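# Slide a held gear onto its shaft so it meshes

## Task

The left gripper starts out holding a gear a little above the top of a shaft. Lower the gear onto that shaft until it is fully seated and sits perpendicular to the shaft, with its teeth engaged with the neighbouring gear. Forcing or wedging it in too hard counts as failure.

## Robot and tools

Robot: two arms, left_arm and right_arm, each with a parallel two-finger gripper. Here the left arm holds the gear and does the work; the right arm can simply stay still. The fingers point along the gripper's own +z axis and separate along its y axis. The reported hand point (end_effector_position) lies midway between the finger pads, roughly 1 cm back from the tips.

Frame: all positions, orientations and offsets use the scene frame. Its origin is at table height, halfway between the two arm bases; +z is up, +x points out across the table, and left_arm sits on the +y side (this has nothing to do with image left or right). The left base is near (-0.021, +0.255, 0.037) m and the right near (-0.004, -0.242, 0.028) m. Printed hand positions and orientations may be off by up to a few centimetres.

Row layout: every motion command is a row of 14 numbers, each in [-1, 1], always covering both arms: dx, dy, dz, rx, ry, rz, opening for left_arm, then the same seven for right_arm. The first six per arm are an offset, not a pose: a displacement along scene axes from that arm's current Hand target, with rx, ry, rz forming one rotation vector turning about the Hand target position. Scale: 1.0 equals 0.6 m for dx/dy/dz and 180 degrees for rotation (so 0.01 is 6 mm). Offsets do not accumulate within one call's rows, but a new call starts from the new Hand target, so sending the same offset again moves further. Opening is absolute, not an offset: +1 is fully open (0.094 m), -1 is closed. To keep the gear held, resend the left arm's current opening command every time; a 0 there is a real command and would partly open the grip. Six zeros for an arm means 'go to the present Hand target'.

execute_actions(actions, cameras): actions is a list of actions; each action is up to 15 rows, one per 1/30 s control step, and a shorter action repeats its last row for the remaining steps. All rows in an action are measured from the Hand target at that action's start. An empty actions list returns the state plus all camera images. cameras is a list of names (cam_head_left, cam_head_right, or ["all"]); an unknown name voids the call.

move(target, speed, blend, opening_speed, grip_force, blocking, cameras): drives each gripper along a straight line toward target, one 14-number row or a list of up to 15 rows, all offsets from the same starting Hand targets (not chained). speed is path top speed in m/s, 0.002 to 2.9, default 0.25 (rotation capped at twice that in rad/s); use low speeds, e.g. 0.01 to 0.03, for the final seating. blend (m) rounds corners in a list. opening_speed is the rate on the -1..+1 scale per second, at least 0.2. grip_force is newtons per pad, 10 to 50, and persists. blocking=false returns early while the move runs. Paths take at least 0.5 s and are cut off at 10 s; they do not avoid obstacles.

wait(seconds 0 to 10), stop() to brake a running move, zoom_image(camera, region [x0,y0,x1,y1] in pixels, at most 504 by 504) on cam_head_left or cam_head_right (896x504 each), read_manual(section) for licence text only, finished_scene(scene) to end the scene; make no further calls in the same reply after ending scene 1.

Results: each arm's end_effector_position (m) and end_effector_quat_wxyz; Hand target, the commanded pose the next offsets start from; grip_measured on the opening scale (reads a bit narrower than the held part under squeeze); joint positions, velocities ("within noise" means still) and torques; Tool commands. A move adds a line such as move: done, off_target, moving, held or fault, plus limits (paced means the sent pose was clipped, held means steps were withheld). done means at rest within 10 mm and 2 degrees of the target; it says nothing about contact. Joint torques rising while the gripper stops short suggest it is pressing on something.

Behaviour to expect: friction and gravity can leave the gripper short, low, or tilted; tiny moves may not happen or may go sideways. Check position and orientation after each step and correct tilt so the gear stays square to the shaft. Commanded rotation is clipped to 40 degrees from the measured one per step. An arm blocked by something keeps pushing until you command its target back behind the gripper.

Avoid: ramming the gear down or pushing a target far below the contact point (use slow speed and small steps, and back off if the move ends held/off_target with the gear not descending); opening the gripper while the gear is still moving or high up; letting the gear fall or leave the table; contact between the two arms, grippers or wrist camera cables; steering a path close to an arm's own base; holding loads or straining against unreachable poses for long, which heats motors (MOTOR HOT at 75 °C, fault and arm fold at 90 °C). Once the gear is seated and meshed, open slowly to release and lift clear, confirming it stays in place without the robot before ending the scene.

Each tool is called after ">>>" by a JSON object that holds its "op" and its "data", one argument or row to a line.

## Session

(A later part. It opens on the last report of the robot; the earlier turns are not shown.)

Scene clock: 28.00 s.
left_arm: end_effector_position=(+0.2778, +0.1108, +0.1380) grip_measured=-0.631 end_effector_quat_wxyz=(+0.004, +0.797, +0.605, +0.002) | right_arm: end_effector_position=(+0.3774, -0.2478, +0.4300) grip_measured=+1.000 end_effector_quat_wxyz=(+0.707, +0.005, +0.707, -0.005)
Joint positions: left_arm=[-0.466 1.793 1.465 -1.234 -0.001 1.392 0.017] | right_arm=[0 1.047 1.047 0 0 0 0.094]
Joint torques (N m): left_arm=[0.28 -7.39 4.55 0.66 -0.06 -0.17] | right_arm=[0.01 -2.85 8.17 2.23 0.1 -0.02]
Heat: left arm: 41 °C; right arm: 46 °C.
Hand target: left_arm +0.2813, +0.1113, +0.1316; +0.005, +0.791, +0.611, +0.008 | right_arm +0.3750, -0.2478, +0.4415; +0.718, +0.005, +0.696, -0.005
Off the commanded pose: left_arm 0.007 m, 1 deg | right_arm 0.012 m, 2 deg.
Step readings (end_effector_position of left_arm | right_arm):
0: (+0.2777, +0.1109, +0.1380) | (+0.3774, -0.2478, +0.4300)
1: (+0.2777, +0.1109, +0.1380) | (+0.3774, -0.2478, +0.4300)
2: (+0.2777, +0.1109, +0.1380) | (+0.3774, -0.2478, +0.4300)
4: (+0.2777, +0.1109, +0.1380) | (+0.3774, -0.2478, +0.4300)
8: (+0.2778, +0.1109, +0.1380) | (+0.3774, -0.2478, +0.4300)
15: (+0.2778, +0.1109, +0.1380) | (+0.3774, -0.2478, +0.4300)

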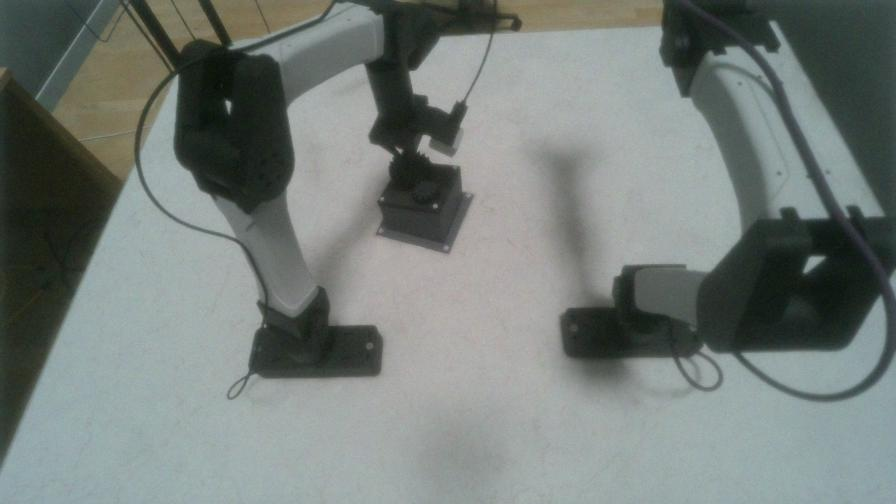

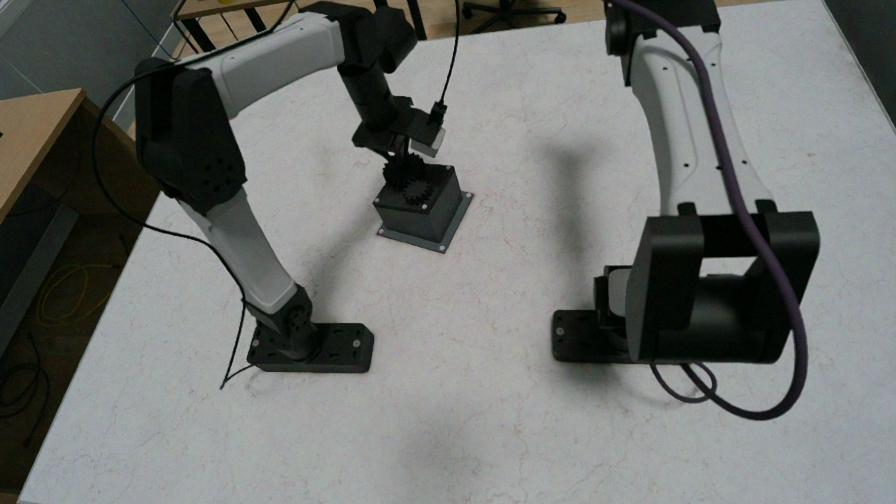

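>>> {"op": "move", "data": {
  "target": [-0.001,0,0.008,0,0,0,-0.35,0,0,0,0,0,0,1],
  "opening_speed": 0.6,
  "speed": 0.02
}}

>>> {"op": "move", "data": {
  "target": [0,0,0.13,0,0,0,-0.35,0,0,0,0,0,0,1],
  "speed": 0.12,
  "cameras": ["all"]
}}

>>> {"op": "zoom_image", "data": {
  "camera": "cam_head_right",
  "region": [365, 145, 435, 215]
}}

>>> {"op": "zoom_image", "data": {
  "camera": "cam_head_left",
  "region": [370, 145, 440, 215]
}}

Scene clock: 32.77 s.
left_arm: end_effector_position=(+0.2780, +0.1109, +0.1380) grip_measured=-0.353 end_effector_quat_wxyz=(+0.004, +0.794, +0.608, +0.003) | right_arm: end_effector_position=(+0.3774, -0.2478, +0.4300) grip_measured=+1.000 end_effector_quat_wxyz=(+0.707, +0.005, +0.707, -0.005)
Joint positions: left_arm=[-0.466 1.793 1.465 -1.233 -0.001 1.384 0.03] | right_arm=[0 1.047 1.047 0 0 0 0.094]
Joint torques (N m): left_arm=[0.14 -7.77 5.87 0.48 -0.07 -0.1] | right_arm=[0.01 -2.81 8.17 2.24 0.1 -0.03]
Heat: left arm: 41 °C; right arm: 46 °C.
Hand target: left_arm +0.2807, +0.1113, +0.1364; +0.005, +0.791, +0.611, +0.008 | right_arm +0.3750, -0.2478, +0.4415; +0.718, +0.005, +0.696, -0.005
Off the commanded pose: left_arm 0.003 m, 1 deg | right_arm 0.012 m, 2 deg.
move: off_target (right_arm)

Scene clock: 34.20 s.
left_arm: end_effector_position=(+0.2796, +0.1101, +0.2127) grip_measured=-0.353 end_effector_quat_wxyz=(+0.009, +0.794, +0.608, +0.005) | right_arm: end_effector_position=(+0.3774, -0.2478, +0.4300) grip_measured=+1.000 end_effector_quat_wxyz=(+0.707, +0.005, +0.707, -0.005)
Joint positions: left_arm=[-0.466 1.808 1.78 -1.522 -0.001 1.384 0.03] | right_arm=[0 1.047 1.047 0 0 0 0.094]
Joint torques (N m): left_arm=[0.24 -7.21 7.57 0.25 -0.06 -0.11] | right_arm=[0.01 -2.85 8.14 2.24 0.1 -0.03]
Heat: left arm: 42 °C; right arm: 46 °C.
Hand target: left_arm +0.2806, +0.1114, +0.2142; +0.005, +0.791, +0.611, +0.008 | right_arm +0.3750, -0.2478, +0.4415; +0.718, +0.005, +0.696, -0.005
Off the commanded pose: left_arm 0.002 m, 1 deg | right_arm 0.012 m, 2 deg.
move: off_target (right_arm)

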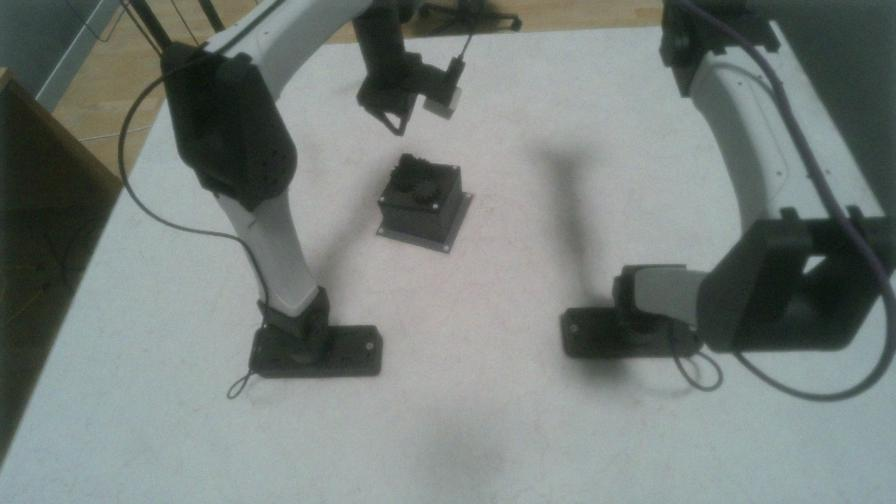

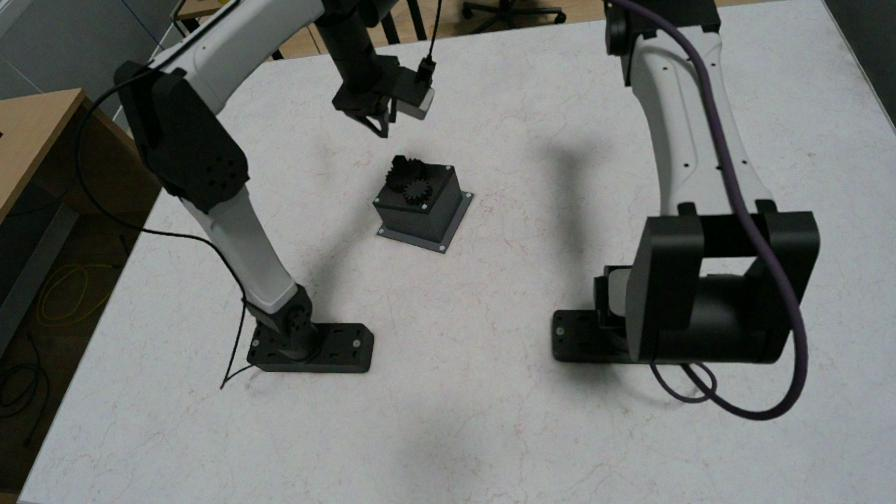

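Scaled by 7.200.

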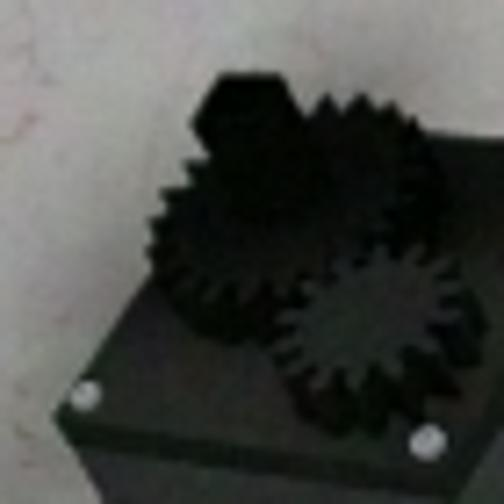

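Scaled by 7.200.

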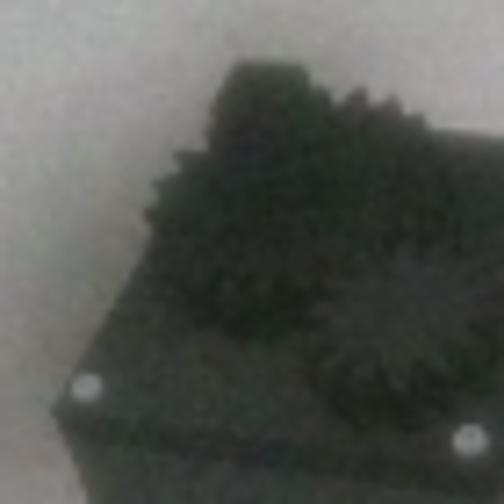

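>>> {"op": "finished_scene", "data": {
  "scene": 2
}}

The scene is finished: the task was done.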